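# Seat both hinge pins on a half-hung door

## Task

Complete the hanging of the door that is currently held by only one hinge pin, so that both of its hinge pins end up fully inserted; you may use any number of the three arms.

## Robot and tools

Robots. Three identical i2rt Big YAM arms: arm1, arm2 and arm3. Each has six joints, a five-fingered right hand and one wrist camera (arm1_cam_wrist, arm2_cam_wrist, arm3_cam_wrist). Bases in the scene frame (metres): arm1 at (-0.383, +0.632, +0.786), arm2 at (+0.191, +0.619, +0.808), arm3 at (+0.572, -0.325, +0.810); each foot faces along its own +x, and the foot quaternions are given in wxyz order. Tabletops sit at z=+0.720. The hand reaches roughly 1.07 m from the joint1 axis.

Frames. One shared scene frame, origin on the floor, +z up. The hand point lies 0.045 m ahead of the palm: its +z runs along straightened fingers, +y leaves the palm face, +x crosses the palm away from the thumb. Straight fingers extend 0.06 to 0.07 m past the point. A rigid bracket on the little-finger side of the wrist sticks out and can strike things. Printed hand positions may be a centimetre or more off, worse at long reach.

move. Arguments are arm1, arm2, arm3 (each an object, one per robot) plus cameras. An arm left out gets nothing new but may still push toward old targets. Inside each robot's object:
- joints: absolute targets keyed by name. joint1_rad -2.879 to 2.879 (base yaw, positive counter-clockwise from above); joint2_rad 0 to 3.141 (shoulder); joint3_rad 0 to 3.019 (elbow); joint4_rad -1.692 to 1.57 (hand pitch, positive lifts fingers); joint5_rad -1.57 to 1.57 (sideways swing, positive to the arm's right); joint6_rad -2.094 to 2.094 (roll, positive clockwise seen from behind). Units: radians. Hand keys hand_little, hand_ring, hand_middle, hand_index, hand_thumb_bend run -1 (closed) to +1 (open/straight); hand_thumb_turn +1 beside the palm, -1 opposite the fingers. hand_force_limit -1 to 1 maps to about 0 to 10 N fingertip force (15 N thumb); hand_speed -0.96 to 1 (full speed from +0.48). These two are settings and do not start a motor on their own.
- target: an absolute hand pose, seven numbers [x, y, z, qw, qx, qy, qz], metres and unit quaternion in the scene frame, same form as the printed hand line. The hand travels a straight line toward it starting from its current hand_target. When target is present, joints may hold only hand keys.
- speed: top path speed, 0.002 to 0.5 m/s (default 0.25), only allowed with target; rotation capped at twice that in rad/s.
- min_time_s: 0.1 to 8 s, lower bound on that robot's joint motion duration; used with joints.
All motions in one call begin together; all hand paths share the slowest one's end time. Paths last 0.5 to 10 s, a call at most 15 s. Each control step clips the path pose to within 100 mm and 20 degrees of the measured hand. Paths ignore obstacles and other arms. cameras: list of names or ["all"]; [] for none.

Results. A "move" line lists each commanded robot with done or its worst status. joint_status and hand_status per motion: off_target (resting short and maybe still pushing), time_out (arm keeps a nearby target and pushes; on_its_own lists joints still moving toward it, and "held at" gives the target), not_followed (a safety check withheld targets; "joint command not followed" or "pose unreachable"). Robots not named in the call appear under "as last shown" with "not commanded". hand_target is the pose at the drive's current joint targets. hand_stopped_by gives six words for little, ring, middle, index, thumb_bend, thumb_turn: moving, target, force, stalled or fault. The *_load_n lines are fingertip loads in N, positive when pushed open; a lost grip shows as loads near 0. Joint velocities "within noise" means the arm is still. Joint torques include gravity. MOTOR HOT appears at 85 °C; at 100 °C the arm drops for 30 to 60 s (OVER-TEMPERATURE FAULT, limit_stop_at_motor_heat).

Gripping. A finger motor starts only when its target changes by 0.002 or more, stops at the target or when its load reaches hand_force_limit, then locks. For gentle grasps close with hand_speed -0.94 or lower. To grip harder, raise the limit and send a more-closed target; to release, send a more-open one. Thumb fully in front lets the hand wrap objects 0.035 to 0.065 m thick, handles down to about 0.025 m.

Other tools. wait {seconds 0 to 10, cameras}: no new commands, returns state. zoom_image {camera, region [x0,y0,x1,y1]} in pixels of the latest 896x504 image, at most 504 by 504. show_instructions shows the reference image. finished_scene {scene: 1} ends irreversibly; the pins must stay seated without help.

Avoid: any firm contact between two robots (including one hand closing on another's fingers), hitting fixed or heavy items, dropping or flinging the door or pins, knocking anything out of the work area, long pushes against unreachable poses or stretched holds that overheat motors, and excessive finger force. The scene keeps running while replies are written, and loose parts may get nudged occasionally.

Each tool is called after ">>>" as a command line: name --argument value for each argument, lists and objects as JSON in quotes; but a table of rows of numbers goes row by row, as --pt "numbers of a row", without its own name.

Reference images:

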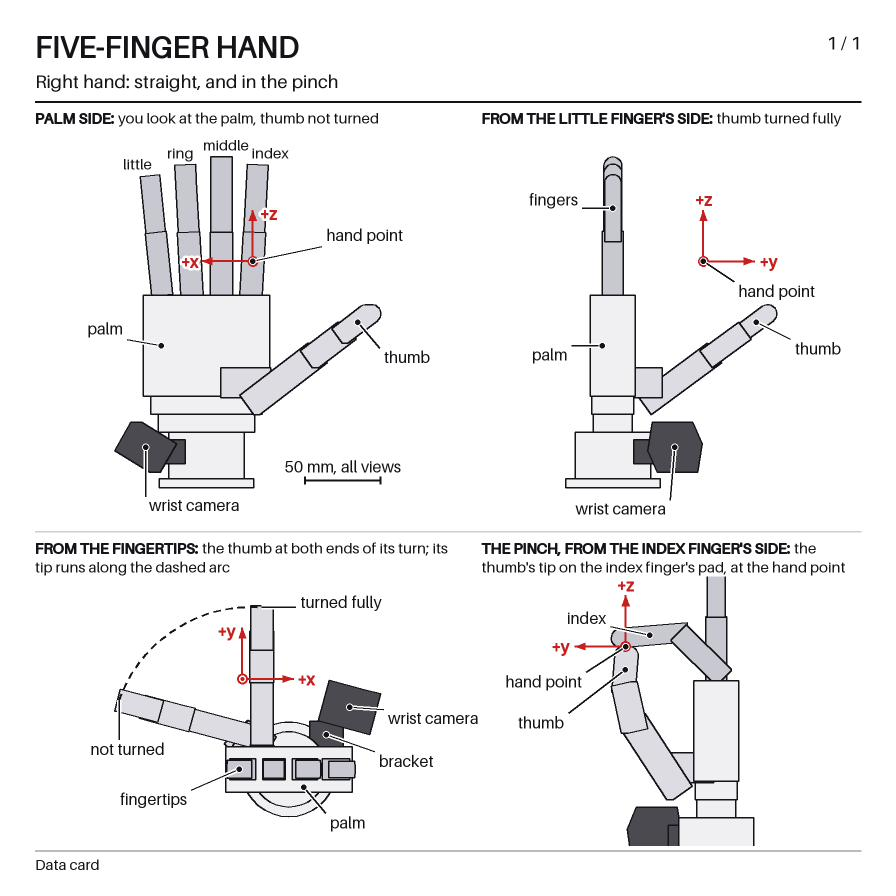

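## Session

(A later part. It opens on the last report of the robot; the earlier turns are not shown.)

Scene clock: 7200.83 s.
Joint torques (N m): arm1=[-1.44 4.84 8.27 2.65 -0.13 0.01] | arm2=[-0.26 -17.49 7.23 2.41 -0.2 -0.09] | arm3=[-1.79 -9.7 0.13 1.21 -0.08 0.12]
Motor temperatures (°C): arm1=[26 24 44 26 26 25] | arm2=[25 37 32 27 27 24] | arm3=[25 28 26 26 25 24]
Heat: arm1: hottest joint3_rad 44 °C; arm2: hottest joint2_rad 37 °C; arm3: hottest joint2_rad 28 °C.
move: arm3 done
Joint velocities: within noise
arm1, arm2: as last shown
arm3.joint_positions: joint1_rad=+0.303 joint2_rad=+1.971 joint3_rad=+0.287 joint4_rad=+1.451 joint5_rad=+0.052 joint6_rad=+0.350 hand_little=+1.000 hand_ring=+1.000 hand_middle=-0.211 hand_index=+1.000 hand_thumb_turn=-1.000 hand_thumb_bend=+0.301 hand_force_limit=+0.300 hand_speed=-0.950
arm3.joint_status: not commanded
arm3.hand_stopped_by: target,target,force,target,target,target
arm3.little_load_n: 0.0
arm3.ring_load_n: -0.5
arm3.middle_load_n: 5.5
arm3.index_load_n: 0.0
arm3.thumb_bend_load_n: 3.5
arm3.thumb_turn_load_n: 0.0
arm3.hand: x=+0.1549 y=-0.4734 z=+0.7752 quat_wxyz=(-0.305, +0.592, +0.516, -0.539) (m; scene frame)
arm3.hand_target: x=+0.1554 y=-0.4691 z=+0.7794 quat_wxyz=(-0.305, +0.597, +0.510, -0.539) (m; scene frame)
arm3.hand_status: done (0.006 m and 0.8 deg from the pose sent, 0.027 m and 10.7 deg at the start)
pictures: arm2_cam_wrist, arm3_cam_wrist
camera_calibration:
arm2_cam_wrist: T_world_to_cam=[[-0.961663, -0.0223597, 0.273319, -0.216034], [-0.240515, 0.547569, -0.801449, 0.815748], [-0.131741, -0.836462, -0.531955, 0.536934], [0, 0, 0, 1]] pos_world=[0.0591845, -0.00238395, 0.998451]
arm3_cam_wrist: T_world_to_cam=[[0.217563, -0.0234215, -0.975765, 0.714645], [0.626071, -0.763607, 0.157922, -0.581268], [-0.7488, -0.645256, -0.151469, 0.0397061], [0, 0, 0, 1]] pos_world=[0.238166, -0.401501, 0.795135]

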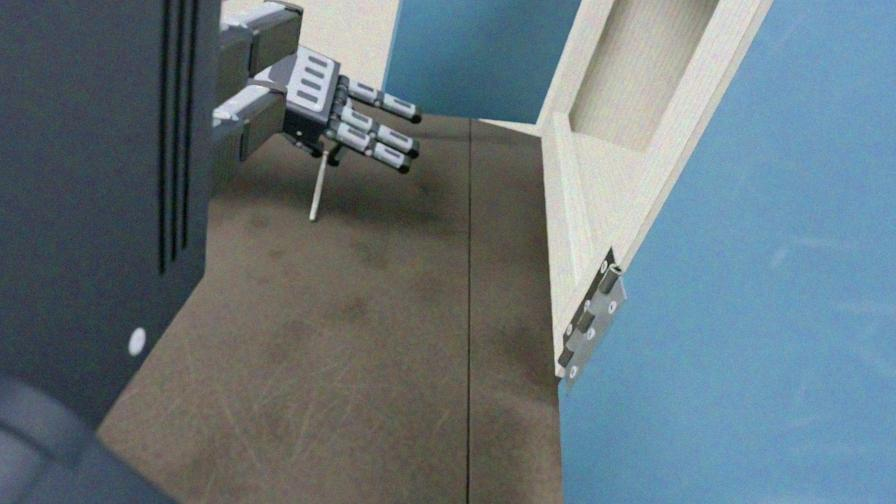

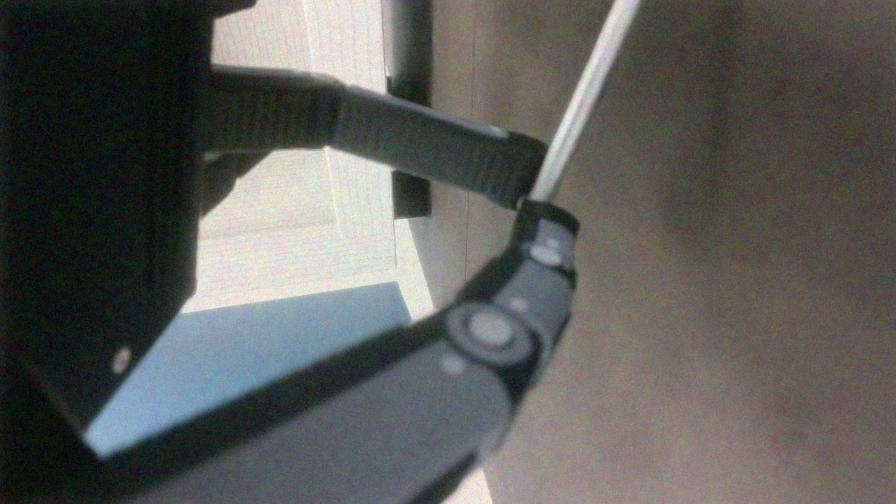

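>>> move --arm3 '{"target": [0.1510, -0.4573, 0.7940, 0.2568, -0.6393, -0.4560, 0.5633], "speed": 0.02}' --cameras '[]'

>>> move --arm3 '{"target": [0.1460, -0.4466, 0.8070, 0.2066, -0.6766, -0.3986, 0.5836], "speed": 0.02}' --cameras '["arm2_cam_wrist", "arm3_cam_wrist"]'

>>> zoom_image --camera "arm2_cam_wrist" --region '[260, 110, 380, 230]'

Scene clock: 7215.97 s.
Joint torques (N m): arm1=[-1.44 4.84 8.27 2.66 -0.12 0] | arm2=[-0.21 -17.55 7.25 2.4 -0.2 -0.1] | arm3=[-1.79 -9.58 0.34 1.21 -0.09 0.14]
Motor temperatures (°C): arm1=[26 24 44 26 26 25] | arm2=[25 37 32 27 27 24] | arm3=[25 28 26 26 25 24]
Heat: arm1: hottest joint3_rad 44 °C; arm2: hottest joint2_rad 37 °C; arm3: hottest joint2_rad 28 °C.
move: arm3 done
Joint velocities: within noise
arm1, arm2: as last shown
arm3.joint_positions: joint1_rad=+0.227 joint2_rad=+1.939 joint3_rad=+0.282 joint4_rad=+1.424 joint5_rad=-0.022 joint6_rad=+0.507 hand_little=+1.000 hand_ring=+1.000 hand_middle=-0.211 hand_index=+1.000 hand_thumb_turn=-1.000 hand_thumb_bend=+0.301 hand_force_limit=+0.300 hand_speed=-0.950
arm3.joint_status: not commanded
arm3.hand_stopped_by: target,target,force,target,target,target
arm3.little_load_n: 0.0
arm3.ring_load_n: 0.0
arm3.middle_load_n: 6.0
arm3.index_load_n: 0.0
arm3.thumb_bend_load_n: 3.5
arm3.thumb_turn_load_n: 0.5
arm3.hand: x=+0.1502 y=-0.4617 z=+0.7896 quat_wxyz=(-0.257, +0.635, +0.462, -0.563) (m; scene frame)
arm3.hand_target: x=+0.1510 y=-0.4574 z=+0.7938 quat_wxyz=(-0.257, +0.639, +0.456, -0.563) (m; scene frame)
arm3.hand_status: done (0.006 m and 0.8 deg from the pose sent, 0.025 m and 10.7 deg at the start)
pictures: none
No camera images: "cameras" was empty.

Scene clock: 7220.83 s.
Joint torques (N m): arm1=[-1.44 4.84 8.27 2.65 -0.12 0.01] | arm2=[-0.21 -17.49 7.23 2.4 -0.2 -0.09] | arm3=[-1.85 -9.52 0.58 1.22 -0.1 0.12]
Motor temperatures (°C): arm1=[26 24 44 26 26 25] | arm2=[25 37 32 27 27 24] | arm3=[25 28 26 26 25 24]
Heat: arm1: hottest joint3_rad 44 °C; arm2: hottest joint2_rad 37 °C; arm3: hottest joint2_rad 28 °C.
move: arm3 done
Joint velocities: within noise
arm1.joint_positions: joint1_rad=+0.341 joint2_rad=+0.633 joint3_rad=+1.483 joint4_rad=-1.120 joint5_rad=+0.125 joint6_rad=-1.102 hand_little=+1.000 hand_ring=+1.000 hand_middle=+1.000 hand_index=+1.000 hand_thumb_turn=+1.000 hand_thumb_bend=+1.000 hand_force_limit=+0.000 hand_speed=-0.800
arm1.joint_status: not commanded
arm1.hand_stopped_by: target,target,target,target,target,target
arm1.little_load_n: 0.0
arm1.ring_load_n: 0.0
arm1.middle_load_n: 0.0
arm1.index_load_n: 0.0
arm1.thumb_bend_load_n: 0.0
arm1.thumb_turn_load_n: 0.0
arm1.hand: x=-0.3319 y=+0.3842 z=+1.3607 quat_wxyz=(+0.238, +0.532, -0.590, +0.559) (m; scene frame)
arm1.hand_target: x=-0.3302 y=+0.3853 z=+1.3736 quat_wxyz=(+0.239, +0.526, -0.580, +0.574) (m; scene frame)
arm1.hand_status: not commanded
arm2.joint_positions: joint1_rad=-0.024 joint2_rad=+1.893 joint3_rad=+1.036 joint4_rad=+0.825 joint5_rad=-0.165 joint6_rad=-1.574 hand_little=+1.000 hand_ring=+1.000 hand_middle=+1.000 hand_index=+1.000 hand_thumb_turn=+1.000 hand_thumb_bend=+1.000 hand_force_limit=+0.000 hand_speed=+0.300
arm2.joint_status: not commanded
arm2.hand_stopped_by: target,target,target,target,target,target
arm2.little_load_n: 0.0
arm2.ring_load_n: 0.0
arm2.middle_load_n: 0.0
arm2.index_load_n: 0.0
arm2.thumb_bend_load_n: 0.0
arm2.thumb_turn_load_n: 0.0
arm2.hand: x=+0.0450 y=-0.0990 z=+0.9407 quat_wxyz=(+0.485, +0.507, -0.512, +0.495) (m; scene frame)
arm2.hand_target: x=+0.0401 y=-0.0998 z=+0.9599 quat_wxyz=(+0.500, +0.500, -0.500, +0.500) (m; scene frame)
arm2.hand_status: not commanded
arm3.joint_positions: joint1_rad=+0.161 joint2_rad=+1.920 joint3_rad=+0.282 joint4_rad=+1.404 joint5_rad=-0.086 joint6_rad=+0.667 hand_little=+1.000 hand_ring=+1.000 hand_middle=-0.211 hand_index=+1.000 hand_thumb_turn=-1.000 hand_thumb_bend=+0.301 hand_force_limit=+0.300 hand_speed=-0.950
arm3.joint_status: not commanded
arm3.hand_stopped_by: target,target,force,target,target,target
arm3.little_load_n: 0.0
arm3.ring_load_n: 0.0
arm3.middle_load_n: 6.0
arm3.index_load_n: 0.0
arm3.thumb_bend_load_n: 3.5
arm3.thumb_turn_load_n: 0.0
arm3.hand: x=+0.1458 y=-0.4509 z=+0.8023 quat_wxyz=(-0.207, +0.673, +0.405, -0.583) (m; scene frame)
arm3.hand_target: x=+0.1460 y=-0.4466 z=+0.8069 quat_wxyz=(-0.207, +0.676, +0.398, -0.584) (m; scene frame)
arm3.hand_status: done (0.006 m and 0.8 deg from the pose sent, 0.023 m and 10.7 deg at the start)
pictures: arm2_cam_wrist, arm3_cam_wrist
camera_calibration:
arm2_cam_wrist: T_world_to_cam=[[-0.961663, -0.0223597, 0.273319, -0.216034], [-0.240515, 0.547569, -0.801449, 0.815748], [-0.131741, -0.836462, -0.531955, 0.536934], [0, 0, 0, 1]] pos_world=[0.0591845, -0.00238395, 0.998451]
arm3_cam_wrist: T_world_to_cam=[[0.267392, -0.357598, -0.894777, 0.520719], [0.543962, -0.710459, 0.446491, -0.758168], [-0.795366, -0.606112, 0.00454887, -0.0491766], [0, 0, 0, 1]] pos_world=[0.234065, -0.382245, 0.804666]

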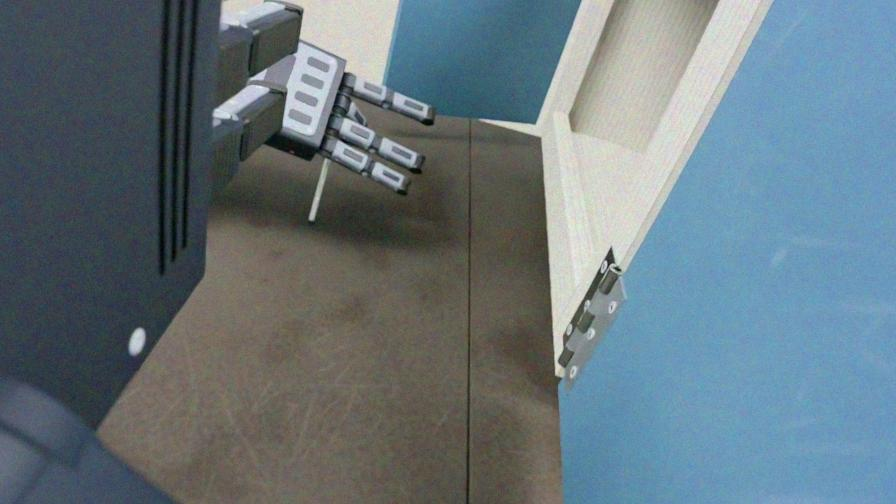

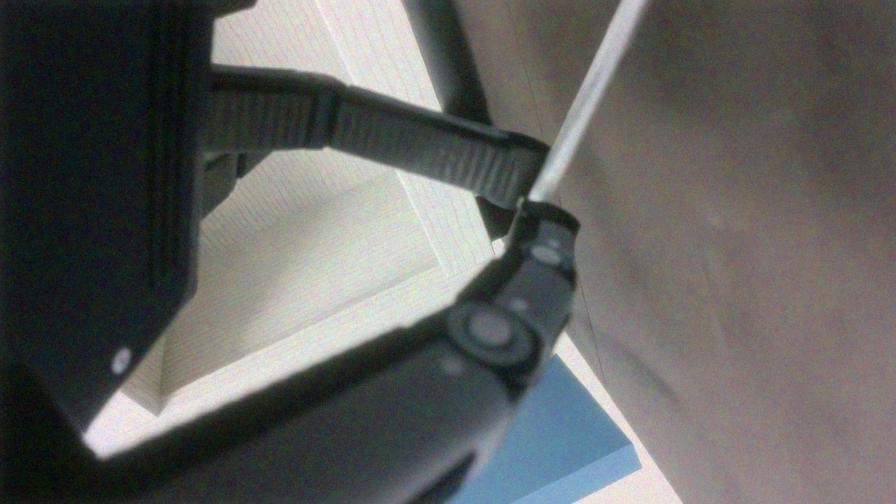

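Scaled by 4.200.

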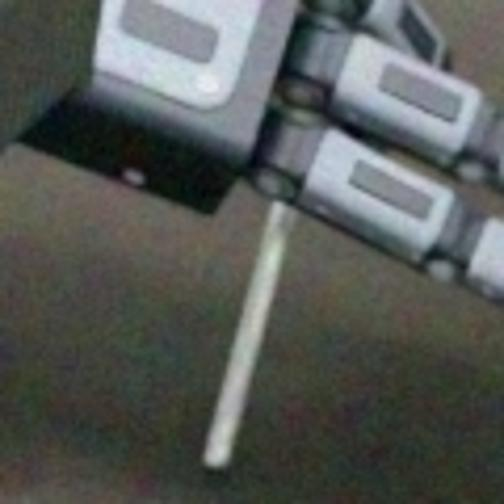

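>>> move --arm3 '{"target": [0.1410, -0.4337, 0.8170, 0.1550, -0.7088, -0.3380, 0.5993], "speed": 0.02}' --cameras '[]'

>>> move --arm3 '{"target": [0.1358, -0.4190, 0.8250, 0.1021, -0.7356, -0.2749, 0.6106], "speed": 0.02}' --cameras '["arm2_cam_wrist", "arm3_cam_wrist"]'

>>> zoom_image --camera "arm2_cam_wrist" --region '[260, 110, 380, 230]'

Scene clock: 7236.23 s.
Joint torques (N m): arm1=[-1.38 4.84 8.27 2.67 -0.12 0] | arm2=[-0.21 -17.49 7.25 2.43 -0.21 -0.1] | arm3=[-1.79 -9.29 1.01 1.2 -0.11 0.16]
Motor temperatures (°C): arm1=[26 24 44 26 26 25] | arm2=[25 37 32 27 27 24] | arm3=[25 28 26 26 25 24]
Heat: arm1: hottest joint3_rad 44 °C; arm2: hottest joint2_rad 37 °C; arm3: hottest joint2_rad 28 °C.
move: arm3 done
Joint velocities: within noise
arm1, arm2: as last shown
arm3.joint_positions: joint1_rad=+0.096 joint2_rad=+1.920 joint3_rad=+0.282 joint4_rad=+1.399 joint5_rad=-0.149 joint6_rad=+0.826 hand_little=+1.000 hand_ring=+1.000 hand_middle=-0.211 hand_index=+1.000 hand_thumb_turn=-1.000 hand_thumb_bend=+0.301 hand_force_limit=+0.300 hand_speed=-0.950
arm3.joint_status: not commanded
arm3.hand_stopped_by: target,target,force,target,target,target
arm3.little_load_n: 0.0
arm3.ring_load_n: 0.0
arm3.middle_load_n: 6.0
arm3.index_load_n: 0.0
arm3.thumb_bend_load_n: 4.0
arm3.thumb_turn_load_n: 0.0
arm3.hand: x=+0.1428 y=-0.4379 z=+0.8123 quat_wxyz=(-0.155, +0.707, +0.345, -0.598) (m; scene frame)
arm3.hand_target: x=+0.1410 y=-0.4337 z=+0.8169 quat_wxyz=(-0.155, +0.709, +0.338, -0.599) (m; scene frame)
arm3.hand_status: done (0.007 m and 0.9 deg from the pose sent, 0.023 m and 10.7 deg at the start)
pictures: none
No camera images: "cameras" was empty.

Scene clock: 7241.10 s.
Joint torques (N m): arm1=[-1.49 4.84 8.25 2.65 -0.12 0] | arm2=[-0.21 -17.49 7.25 2.41 -0.21 -0.1] | arm3=[-1.79 -8.12 1.73 1.35 -0.13 0.16]
Motor temperatures (°C): arm1=[26 24 44 26 26 25] | arm2=[25 37 32 27 27 24] | arm3=[25 28 26 26 25 24]
Heat: arm1: hottest joint3_rad 44 °C; arm2: hottest joint2_rad 37 °C; arm3: hottest joint2_rad 28 °C.
move: arm3 done
Joint velocities: within noise
arm1, arm2: as last shown
arm3.joint_positions: joint1_rad=+0.032 joint2_rad=+1.920 joint3_rad=+0.282 joint4_rad=+1.399 joint5_rad=-0.212 joint6_rad=+0.985 hand_little=+1.000 hand_ring=+1.000 hand_middle=-0.211 hand_index=+1.000 hand_thumb_turn=-1.000 hand_thumb_bend=+0.301 hand_force_limit=+0.300 hand_speed=-0.950
arm3.joint_status: not commanded
arm3.hand_stopped_by: target,target,force,target,target,target
arm3.little_load_n: 0.0
arm3.ring_load_n: 0.0
arm3.middle_load_n: 6.0
arm3.index_load_n: 0.0
arm3.thumb_bend_load_n: 4.0
arm3.thumb_turn_load_n: 0.0
arm3.hand: x=+0.1401 y=-0.4234 z=+0.8241 quat_wxyz=(-0.102, +0.734, +0.282, -0.610) (m; scene frame)
arm3.hand_target: x=+0.1358 y=-0.4189 z=+0.8250 quat_wxyz=(-0.102, +0.736, +0.275, -0.611) (m; scene frame)
arm3.hand_status: done (0.006 m and 0.8 deg from the pose sent, 0.024 m and 10.7 deg at the start)
pictures: arm2_cam_wrist, arm3_cam_wrist
camera_calibration:
arm2_cam_wrist: T_world_to_cam=[[-0.961663, -0.0223597, 0.273319, -0.216034], [-0.240515, 0.547569, -0.801449, 0.815748], [-0.131741, -0.836462, -0.531955, 0.536934], [0, 0, 0, 1]] pos_world=[0.0591845, -0.00238395, 0.998451]
arm3_cam_wrist: T_world_to_cam=[[0.280407, -0.649479, -0.706788, 0.27127], [0.452161, -0.560142, 0.694112, -0.872965], [-0.846713, -0.514215, 0.136601, -0.0998795], [0, 0, 0, 1]] pos_world=[0.234085, -0.36416, 0.81131]

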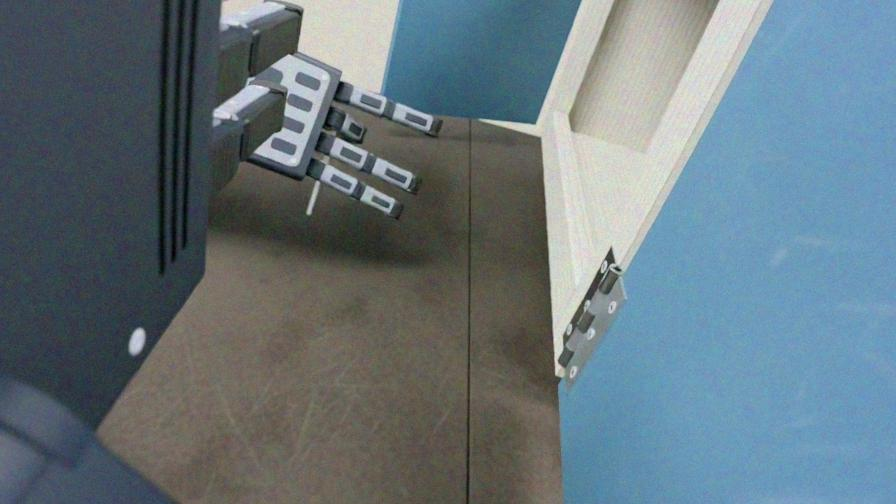

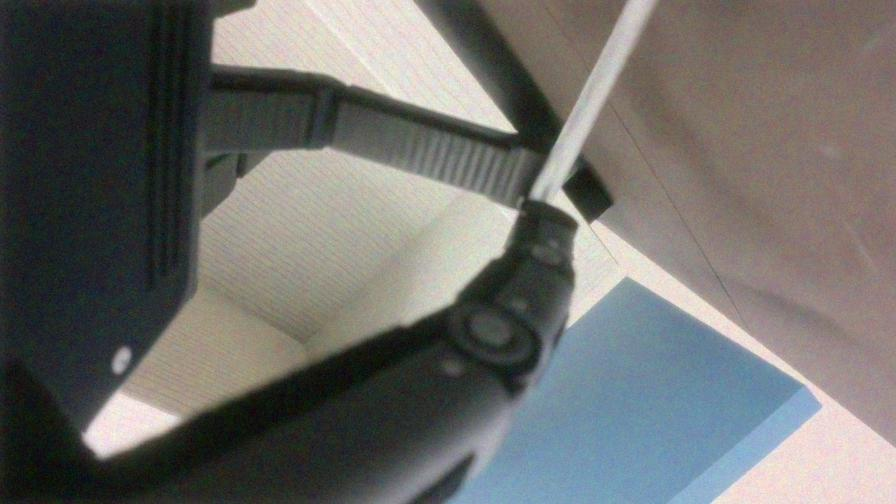

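Scaled by 4.200.

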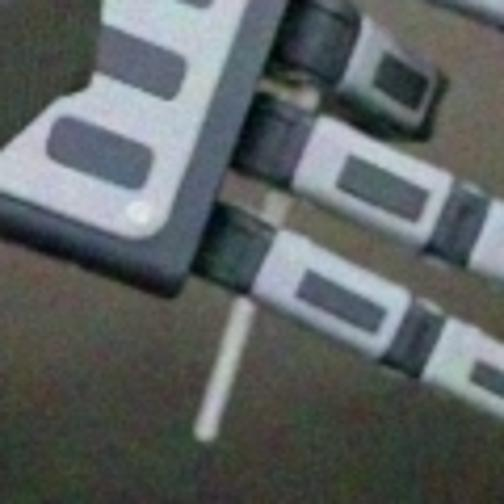

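>>> move --arm3 '{"target": [0.1360, -0.4200, 0.880, 0.1021, -0.7356, -0.2749, 0.6106], "speed": 0.025}' --cameras '["arm2_cam_wrist", "arm3_cam_wrist"]'

>>> zoom_image --camera "arm3_cam_wrist" --region '[440, 0, 760, 240]'

Scene clock: 7314.13 s.
Joint torques (N m): arm1=[-1.44 4.84 8.25 2.65 -0.12 0] | arm2=[-0.21 -17.49 7.25 2.41 -0.2 -0.09] | arm3=[-1.49 -7.94 2.77 1.2 0.01 0.16]
Motor temperatures (°C): arm1=[26 24 44 26 26 25] | arm2=[25 37 32 27 27 24] | arm3=[25 28 26 26 25 24]
Heat: arm1: hottest joint3_rad 44 °C; arm2: hottest joint2_rad 37 °C; arm3: hottest joint2_rad 28 °C.
move: arm3 done
Joint velocities: within noise
arm1, arm2: as last shown
arm1.thumb_bend_load_n: 0.5
arm3.joint_positions: joint1_rad=+0.032 joint2_rad=+1.614 joint3_rad=+0.277 joint4_rad=+1.101 joint5_rad=-0.212 joint6_rad=+0.987 hand_little=+1.000 hand_ring=+1.000 hand_middle=-0.211 hand_index=+1.000 hand_thumb_turn=-1.000 hand_thumb_bend=+0.301 hand_force_limit=+0.300 hand_speed=-0.950
arm3.joint_status: not commanded
arm3.hand_stopped_by: target,target,force,target,target,target
arm3.little_load_n: 0.0
arm3.ring_load_n: 0.0
arm3.middle_load_n: 6.0
arm3.index_load_n: 0.0
arm3.thumb_bend_load_n: 4.0
arm3.thumb_turn_load_n: 0.0
arm3.hand: x=+0.1347 y=-0.4233 z=+0.8774 quat_wxyz=(-0.102, +0.733, +0.281, -0.611) (m; scene frame)
arm3.hand_target: x=+0.1360 y=-0.4200 z=+0.8799 quat_wxyz=(-0.102, +0.736, +0.275, -0.611) (m; scene frame)
arm3.hand_status: done (0.004 m and 0.8 deg from the pose sent, 0.056 m and 0.8 deg at the start)
pictures: arm2_cam_wrist, arm3_cam_wrist
camera_calibration:
arm2_cam_wrist: T_world_to_cam=[[-0.961663, -0.0223597, 0.273319, -0.216034], [-0.240515, 0.547569, -0.801449, 0.815748], [-0.131741, -0.836462, -0.531955, 0.536934], [0, 0, 0, 1]] pos_world=[0.0591845, -0.00238395, 0.998451]
arm3_cam_wrist: T_world_to_cam=[[0.278218, -0.650546, -0.706671, 0.31028], [0.453816, -0.559395, 0.693635, -0.906837], [-0.84655, -0.51368, 0.139594, -0.114135], [0, 0, 0, 1]] pos_world=[0.22859, -0.364057, 0.864213]

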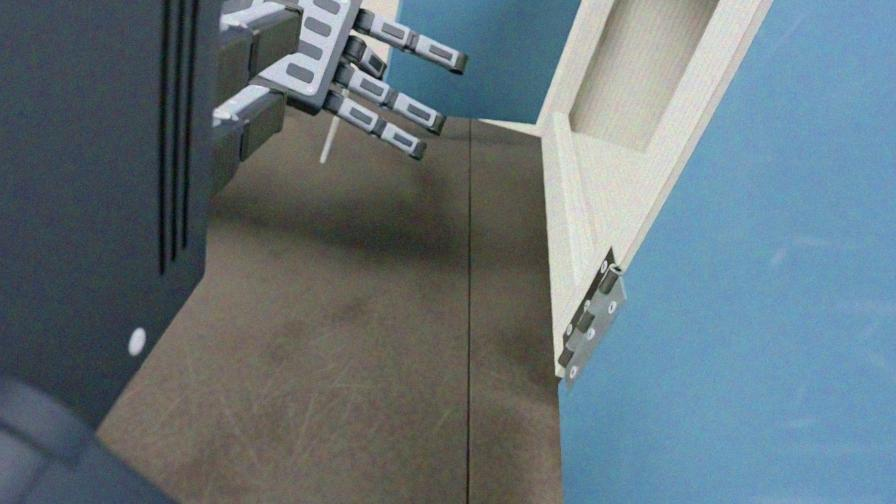

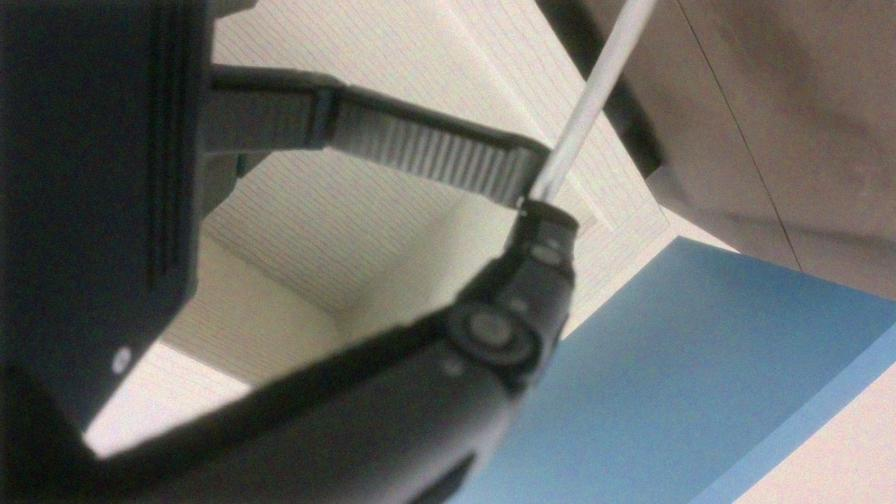

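Scaled by 1.575.

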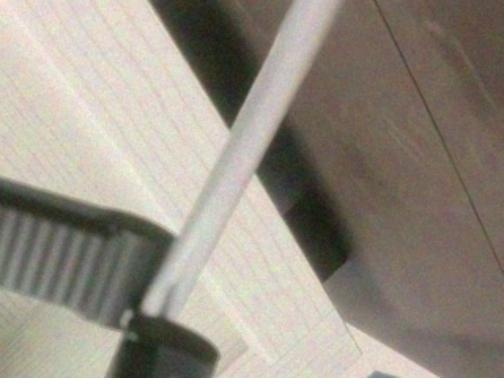

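>>> move --arm3 '{"target": [0.1200, -0.4100, 0.930, 0.0616, -0.7044, -0.0616, 0.7044], "speed": 0.035}' --arm2 '{"target": [0.000, -0.0998, 0.975, 0.5, 0.5, -0.5, 0.5], "speed": 0.05}' --cameras '["arm2_cam_wrist", "arm3_cam_wrist"]'

Scene clock: 7407.23 s.
Joint torques (N m): arm1=[-1.44 4.84 8.27 2.65 -0.12 0.01] | arm2=[-0.73 -18.14 9.78 1.28 -0.22 -0.09] | arm3=[-0.15 -6.12 1.87 2.48 0.07 0.16]
Motor temperatures (°C): arm1=[26 24 44 26 26 25] | arm2=[25 37 32 27 27 24] | arm3=[25 27 27 26 25 24]
Heat: arm1: hottest joint3_rad 44 °C; arm2: hottest joint2_rad 37 °C; arm3: hottest joint2_rad 27 °C.
move: arm2 off_target; arm3 done
Joint velocities: within noise
arm1: as last shown
arm1.thumb_bend_load_n: 0.0
arm2.joint_positions: joint1_rad=-0.090 joint2_rad=+1.882 joint3_rad=+1.036 joint4_rad=+0.804 joint5_rad=-0.237 joint6_rad=-1.574 hand_little=+1.000 hand_ring=+1.000 hand_middle=+1.000 hand_index=+1.000 hand_thumb_turn=+1.000 hand_thumb_bend=+1.000 hand_force_limit=+0.000 hand_speed=+0.300
arm2.joint_status: not commanded
arm2.hand_stopped_by: target,target,target,target,target,target
arm2.little_load_n: 0.0
arm2.ring_load_n: 0.0
arm2.middle_load_n: 0.0
arm2.index_load_n: 0.0
arm2.thumb_bend_load_n: 0.0
arm2.thumb_turn_load_n: 0.0
arm2.hand: x=+0.0120 y=-0.0917 z=+0.9425 quat_wxyz=(+0.480, +0.510, -0.514, +0.495) (m; scene frame)
arm2.hand_target: x=+0.0003 y=-0.0985 z=+0.9750 quat_wxyz=(+0.500, +0.500, -0.500, +0.500) (m; scene frame)
arm2.hand_status: off_target (0.036 m and 3.0 deg from the pose sent, 0.057 m and 2.4 deg at the start)
arm3.joint_positions: joint1_rad=+0.119 joint2_rad=+1.791 joint3_rad=+0.257 joint4_rad=+1.532 joint5_rad=+0.079 joint6_rad=+1.385 hand_little=+1.000 hand_ring=+1.000 hand_middle=-0.211 hand_index=+1.000 hand_thumb_turn=-1.000 hand_thumb_bend=+0.301 hand_force_limit=+0.300 hand_speed=-0.950
arm3.joint_status: not commanded
arm3.hand_stopped_by: target,target,force,target,target,target
arm3.little_load_n: 0.0
arm3.ring_load_n: 0.0
arm3.middle_load_n: 6.0
arm3.index_load_n: 0.0
arm3.thumb_bend_load_n: 3.5
arm3.thumb_turn_load_n: 0.5
arm3.hand: x=+0.1186 y=-0.4055 z=+0.9309 quat_wxyz=(-0.068, +0.706, +0.062, -0.702) (m; scene frame)
arm3.hand_target: x=+0.1200 y=-0.4099 z=+0.9300 quat_wxyz=(-0.062, +0.705, +0.062, -0.704) (m; scene frame)
arm3.hand_status: done (0.005 m and 0.9 deg from the pose sent, 0.056 m and 28.0 deg at the start)
pictures: arm2_cam_wrist, arm3_cam_wrist
camera_calibration:
arm2_cam_wrist: T_world_to_cam=[[-0.962745, -0.0311863, 0.268606, -0.244456], [-0.240435, 0.553292, -0.797533, 0.80211], [-0.123745, -0.832403, -0.540178, 0.547732], [0, 0, 0, 1]] pos_world=[0.0252856, 0.00450892, 1.00124]
arm3_cam_wrist: T_world_to_cam=[[-0.0305474, -0.896519, -0.441951, 0.0545749], [0.477166, -0.4016, 0.781684, -0.947429], [-0.878282, -0.187005, 0.440056, -0.269439], [0, 0, 0, 1]] pos_world=[0.217104, -0.381946, 0.883278]

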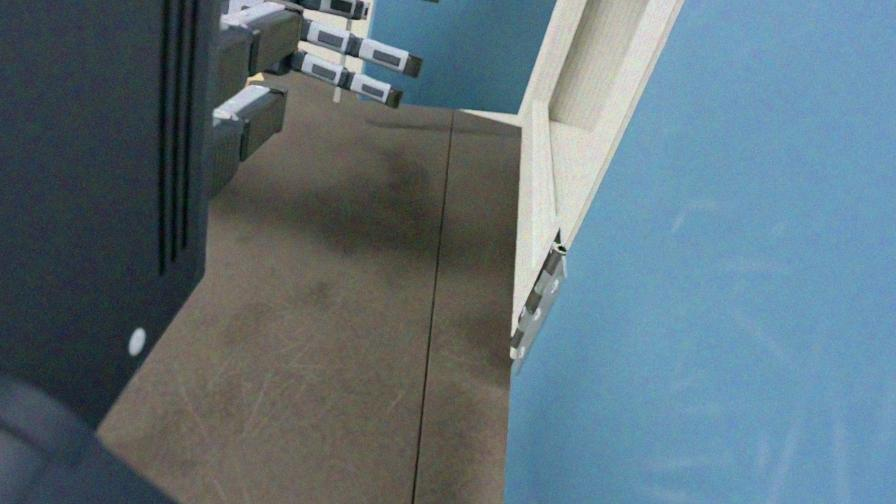

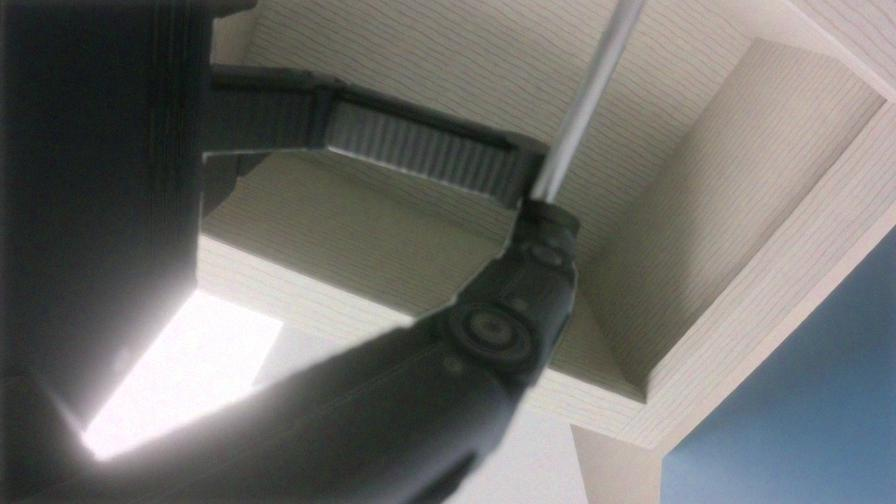

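>>> zoom_image --camera "arm2_cam_wrist" --region '[490, 220, 610, 380]'

Scaled by 3.150.

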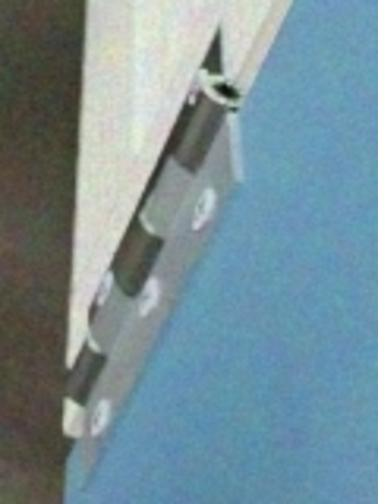

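>>> move --arm3 '{"target": [0.0500, -0.3400, 1.000, 0.183, -0.683, 0.183, 0.683], "speed": 0.04}' --cameras '["arm2_cam_wrist", "arm3_cam_wrist"]'

Scene clock: 7454.77 s.
Joint torques (N m): arm1=[-1.44 4.95 8.25 2.63 -0.12 0] | arm2=[-0.67 -18.08 9.8 1.26 -0.21 -0.08] | arm3=[-0.09 -9.17 6.45 1.07 0.1 0.18]
Motor temperatures (°C): arm1=[26 24 44 26 26 25] | arm2=[25 39 33 27 27 24] | arm3=[25 27 27 26 25 24]
Heat: arm1: hottest joint3_rad 44 °C; arm2: hottest joint2_rad 39 °C; arm3: hottest joint2_rad 27 °C.
move: arm3 off_target
Joint velocities: within noise
arm1, arm2: as last shown
arm3.joint_positions: joint1_rad=+0.223 joint2_rad=+1.609 joint3_rad=+0.412 joint4_rad=+1.162 joint5_rad=+0.707 joint6_rad=+1.559 hand_little=+1.000 hand_ring=+1.000 hand_middle=-0.211 hand_index=+1.000 hand_thumb_turn=-1.000 hand_thumb_bend=+0.301 hand_force_limit=+0.300 hand_speed=-0.950
arm3.joint_status: not commanded
arm3.hand_stopped_by: target,target,force,target,target,target
arm3.little_load_n: 0.0
arm3.ring_load_n: 0.0
arm3.middle_load_n: 6.0
arm3.index_load_n: 0.0
arm3.thumb_bend_load_n: 3.5
arm3.thumb_turn_load_n: 0.0
arm3.hand: x=+0.0597 y=-0.3330 z=+0.9804 quat_wxyz=(-0.195, +0.695, -0.177, -0.669) (m; scene frame)
arm3.hand_target: x=+0.0508 y=-0.3398 z=+1.0003 quat_wxyz=(-0.183, +0.683, -0.183, -0.683) (m; scene frame)
arm3.hand_status: off_target (0.023 m and 2.7 deg from the pose sent, 0.117 m and 31.3 deg at the start)
pictures: arm2_cam_wrist, arm3_cam_wrist
camera_calibration:
arm2_cam_wrist: T_world_to_cam=[[-0.962745, -0.0311863, 0.268606, -0.244456], [-0.240435, 0.553292, -0.797533, 0.80211], [-0.123745, -0.832403, -0.540178, 0.547732], [0, 0, 0, 1]] pos_world=[0.0252856, 0.00450892, 1.00124]
arm3_cam_wrist: T_world_to_cam=[[-0.497902, -0.812397, -0.303488, 0.0597952], [0.256071, -0.472067, 0.843552, -0.999845], [-0.828566, 0.342292, 0.443074, -0.159208], [0, 0, 0, 1]] pos_world=[0.153889, -0.368921, 0.932109]

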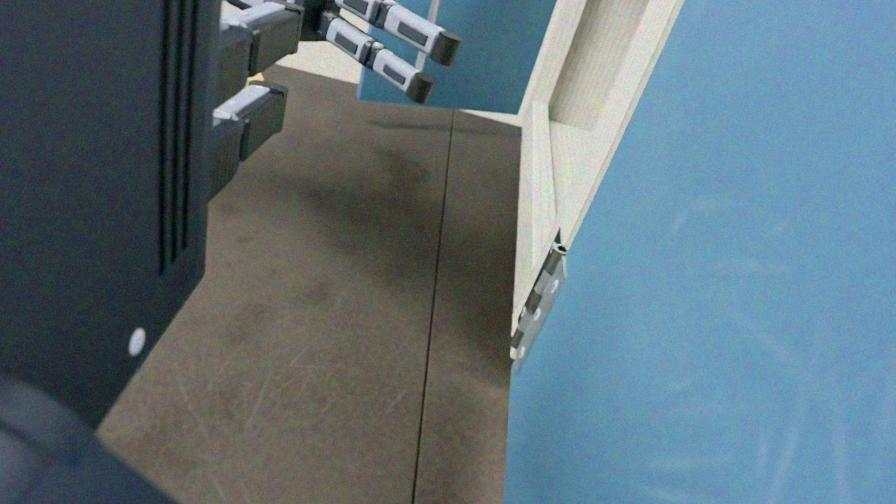

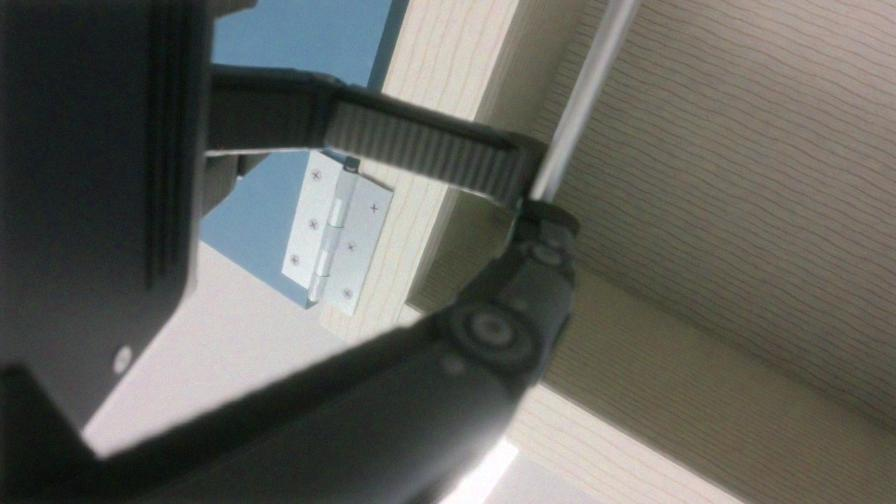

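>>> zoom_image --camera "arm3_cam_wrist" --region '[260, 140, 400, 320]'

Scaled by 2.800.

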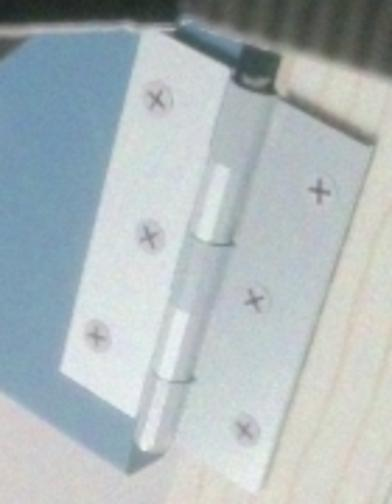

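>>> zoom_image --camera "arm3_cam_wrist" --region '[290, 260, 350, 320]'

>>> zoom_image --camera "arm3_cam_wrist" --region '[320, 140, 380, 200]'

Scaled by 8.400.

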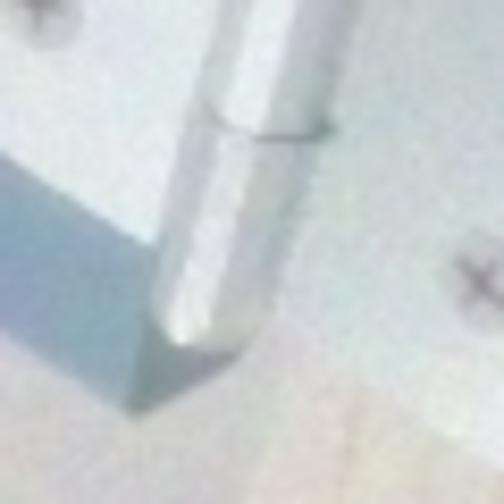

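Scaled by 8.400.

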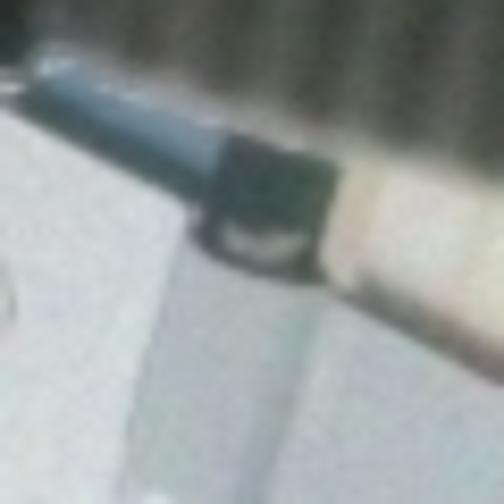

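>>> move --arm3 '{"target": [0.0000, -0.2900, 1.000, 0.3536, -0.6124, 0.3536, 0.6124], "speed": 0.04}' --cameras '["arm2_cam_wrist", "arm3_cam_wrist"]'

Scene clock: 7519.77 s.
Joint torques (N m): arm1=[-1.49 4.84 8.25 2.66 -0.12 0.01] | arm2=[-0.79 -18.14 9.78 1.26 -0.21 -0.09] | arm3=[-0.09 -8.94 7.41 0.72 0.09 0.11]
Motor temperatures (°C): arm1=[26 24 44 26 26 25] | arm2=[25 40 34 27 27 24] | arm3=[25 28 29 25 25 24]
Heat: arm1: hottest joint3_rad 44 °C; arm2: hottest joint2_rad 40 °C; arm3: hottest joint3_rad 29 °C.
move: arm3 off_target
Joint velocities: within noise
arm1, arm2: as last shown
arm3.joint_positions: joint1_rad=+0.279 joint2_rad=+1.754 joint3_rad=+0.706 joint4_rad=+1.055 joint5_rad=+1.286 joint6_rad=+1.560 hand_little=+1.000 hand_ring=+1.000 hand_middle=-0.211 hand_index=+1.000 hand_thumb_turn=-1.000 hand_thumb_bend=+0.301 hand_force_limit=+0.300 hand_speed=-0.950
arm3.joint_status: not commanded
arm3.hand_stopped_by: target,target,force,target,target,target
arm3.little_load_n: 0.0
arm3.ring_load_n: 0.0
arm3.middle_load_n: 5.5
arm3.index_load_n: 0.0
arm3.thumb_bend_load_n: 3.5
arm3.thumb_turn_load_n: 0.0
arm3.hand: x=+0.0123 y=-0.2813 z=+0.9988 quat_wxyz=(-0.359, +0.612, -0.354, -0.609) (m; scene frame)
arm3.hand_target: x=+0.0006 y=-0.2900 z=+1.0001 quat_wxyz=(-0.354, +0.612, -0.354, -0.613) (m; scene frame)
arm3.hand_status: off_target (0.015 m and 0.7 deg from the pose sent, 0.076 m and 29.6 deg at the start)
pictures: arm2_cam_wrist, arm3_cam_wrist
camera_calibration:
arm2_cam_wrist: T_world_to_cam=[[-0.962745, -0.0311863, 0.268606, -0.244456], [-0.240435, 0.553292, -0.797533, 0.80211], [-0.123745, -0.832403, -0.540178, 0.547732], [0, 0, 0, 1]] pos_world=[0.0252856, 0.00450892, 1.00124]
arm3_cam_wrist: T_world_to_cam=[[-0.848268, -0.451276, -0.277112, 0.163266], [0.0173945, -0.546742, 0.83712, -0.990481], [-0.529281, 0.705282, 0.471633, -0.154381], [0, 0, 0, 1]] pos_world=[0.0740109, -0.358978, 0.947207]

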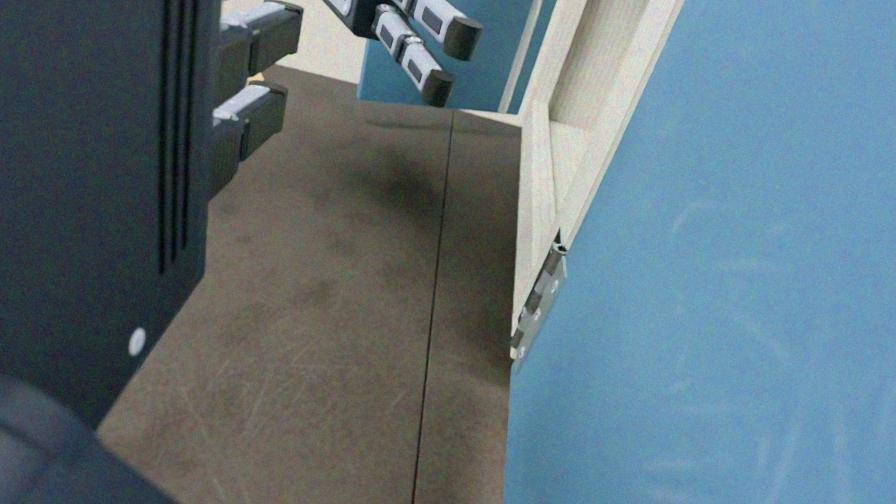

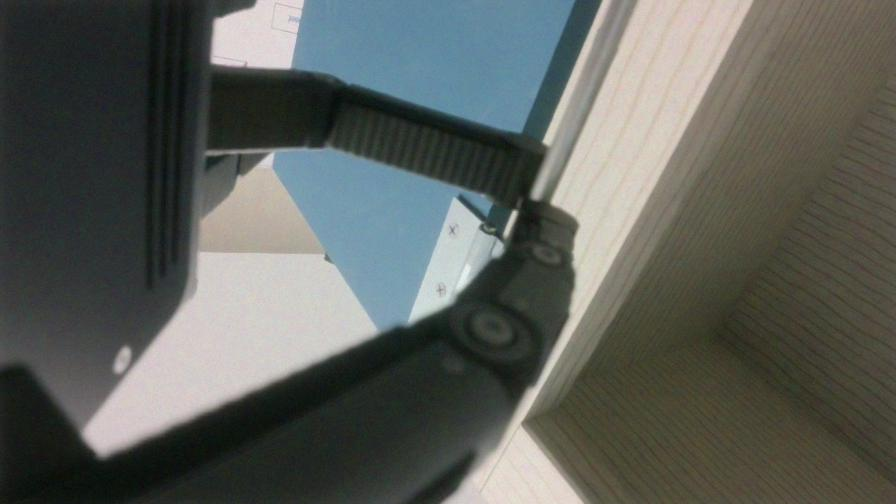

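>>> zoom_image --camera "arm2_cam_wrist" --region '[420, 0, 620, 260]'

Scaled by 1.938.

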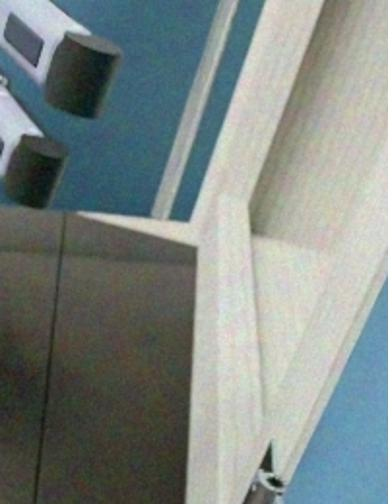

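>>> move --arm3 '{"target": [-0.0140, -0.2280, 0.998, 0.4113, -0.5360, 0.4489, 0.5850], "speed": 0.03}' --cameras '["arm2_cam_wrist", "arm3_cam_wrist"]'

>>> zoom_image --camera "arm2_cam_wrist" --region '[420, 60, 620, 320]'

Scene clock: 7615.03 s.
Joint torques (N m): arm1=[-1.38 4.89 8.25 2.65 -0.12 0] | arm2=[-0.79 -18.02 9.78 1.26 -0.21 -0.09] | arm3=[-1.79 -10.52 7.3 1.62 -0.04 -0.01]
Motor temperatures (°C): arm1=[26 24 44 26 26 25] | arm2=[25 40 35 27 27 24] | arm3=[25 28 30 25 25 24]
Heat: arm1: hottest joint3_rad 44 °C; arm2: hottest joint2_rad 40 °C; arm3: hottest joint3_rad 30 °C.
move: arm3 off_target
Joint velocities: within noise
arm1, arm2: as last shown
arm2.ring_load_n: -0.5
arm3.joint_positions: joint1_rad=+0.216 joint2_rad=+1.900 joint3_rad=+0.858 joint4_rad=+1.205 joint5_rad=+1.462 joint6_rad=+1.473 hand_little=+1.000 hand_ring=+1.000 hand_middle=-0.211 hand_index=+1.000 hand_thumb_turn=-1.000 hand_thumb_bend=+0.301 hand_force_limit=+0.300 hand_speed=-0.950
arm3.joint_status: not commanded
arm3.hand_stopped_by: target,target,force,target,target,target
arm3.little_load_n: 0.0
arm3.ring_load_n: 0.0
arm3.middle_load_n: 5.5
arm3.index_load_n: 0.0
arm3.thumb_bend_load_n: 3.5
arm3.thumb_turn_load_n: 0.0
arm3.hand: x=-0.0047 y=-0.2327 z=+0.9954 quat_wxyz=(-0.412, +0.546, -0.440, -0.581) (m; scene frame)
arm3.hand_target: x=-0.0135 y=-0.2280 z=+0.9980 quat_wxyz=(-0.410, +0.537, -0.449, -0.584) (m; scene frame)
arm3.hand_status: off_target (0.011 m and 1.6 deg from the pose sent, 0.060 m and 15.5 deg at the start)
pictures: arm2_cam_wrist, arm3_cam_wrist
camera_calibration:
arm2_cam_wrist: T_world_to_cam=[[-0.962745, -0.0311863, 0.268606, -0.244456], [-0.240435, 0.553292, -0.797533, 0.80211], [-0.123745, -0.832403, -0.540178, 0.547732], [0, 0, 0, 1]] pos_world=[0.0252856, 0.00450892, 1.00124]
arm3_cam_wrist: T_world_to_cam=[[-0.948393, -0.238048, -0.209482, 0.151787], [-0.0527869, -0.532887, 0.844538, -0.965236], [-0.312671, 0.812012, 0.492821, -0.191334], [0, 0, 0, 1]] pos_world=[0.0331769, -0.322864, 0.941268]

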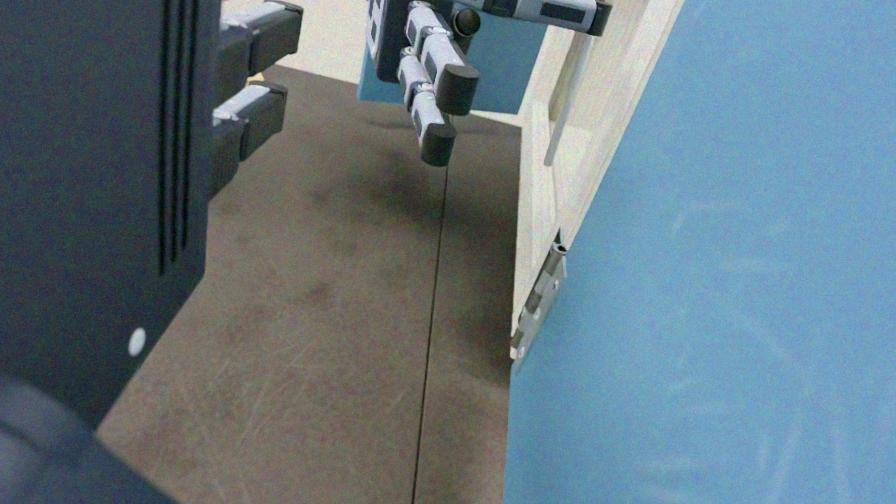

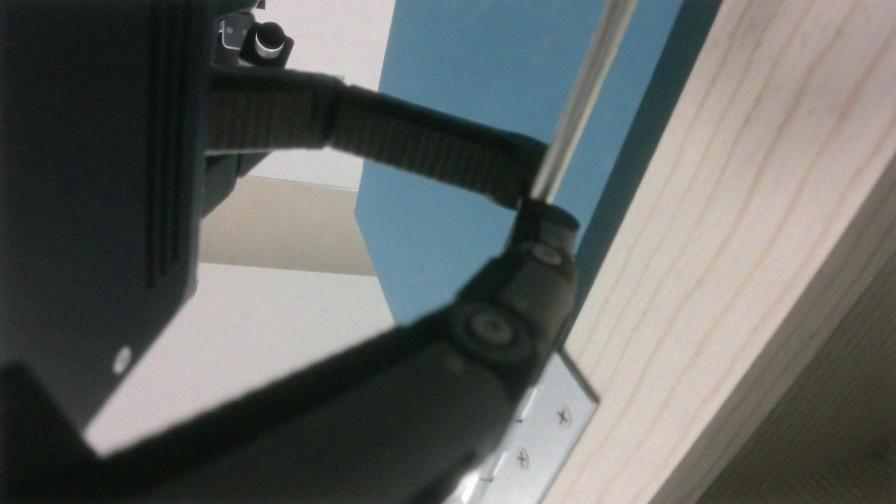

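Scaled by 1.938.

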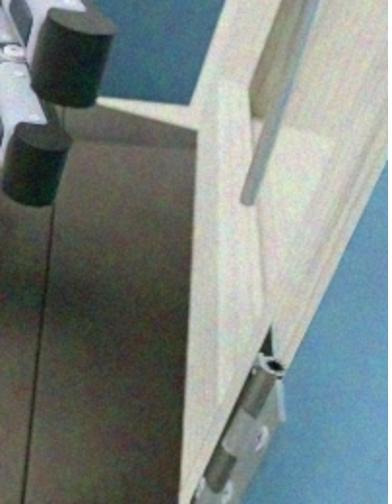

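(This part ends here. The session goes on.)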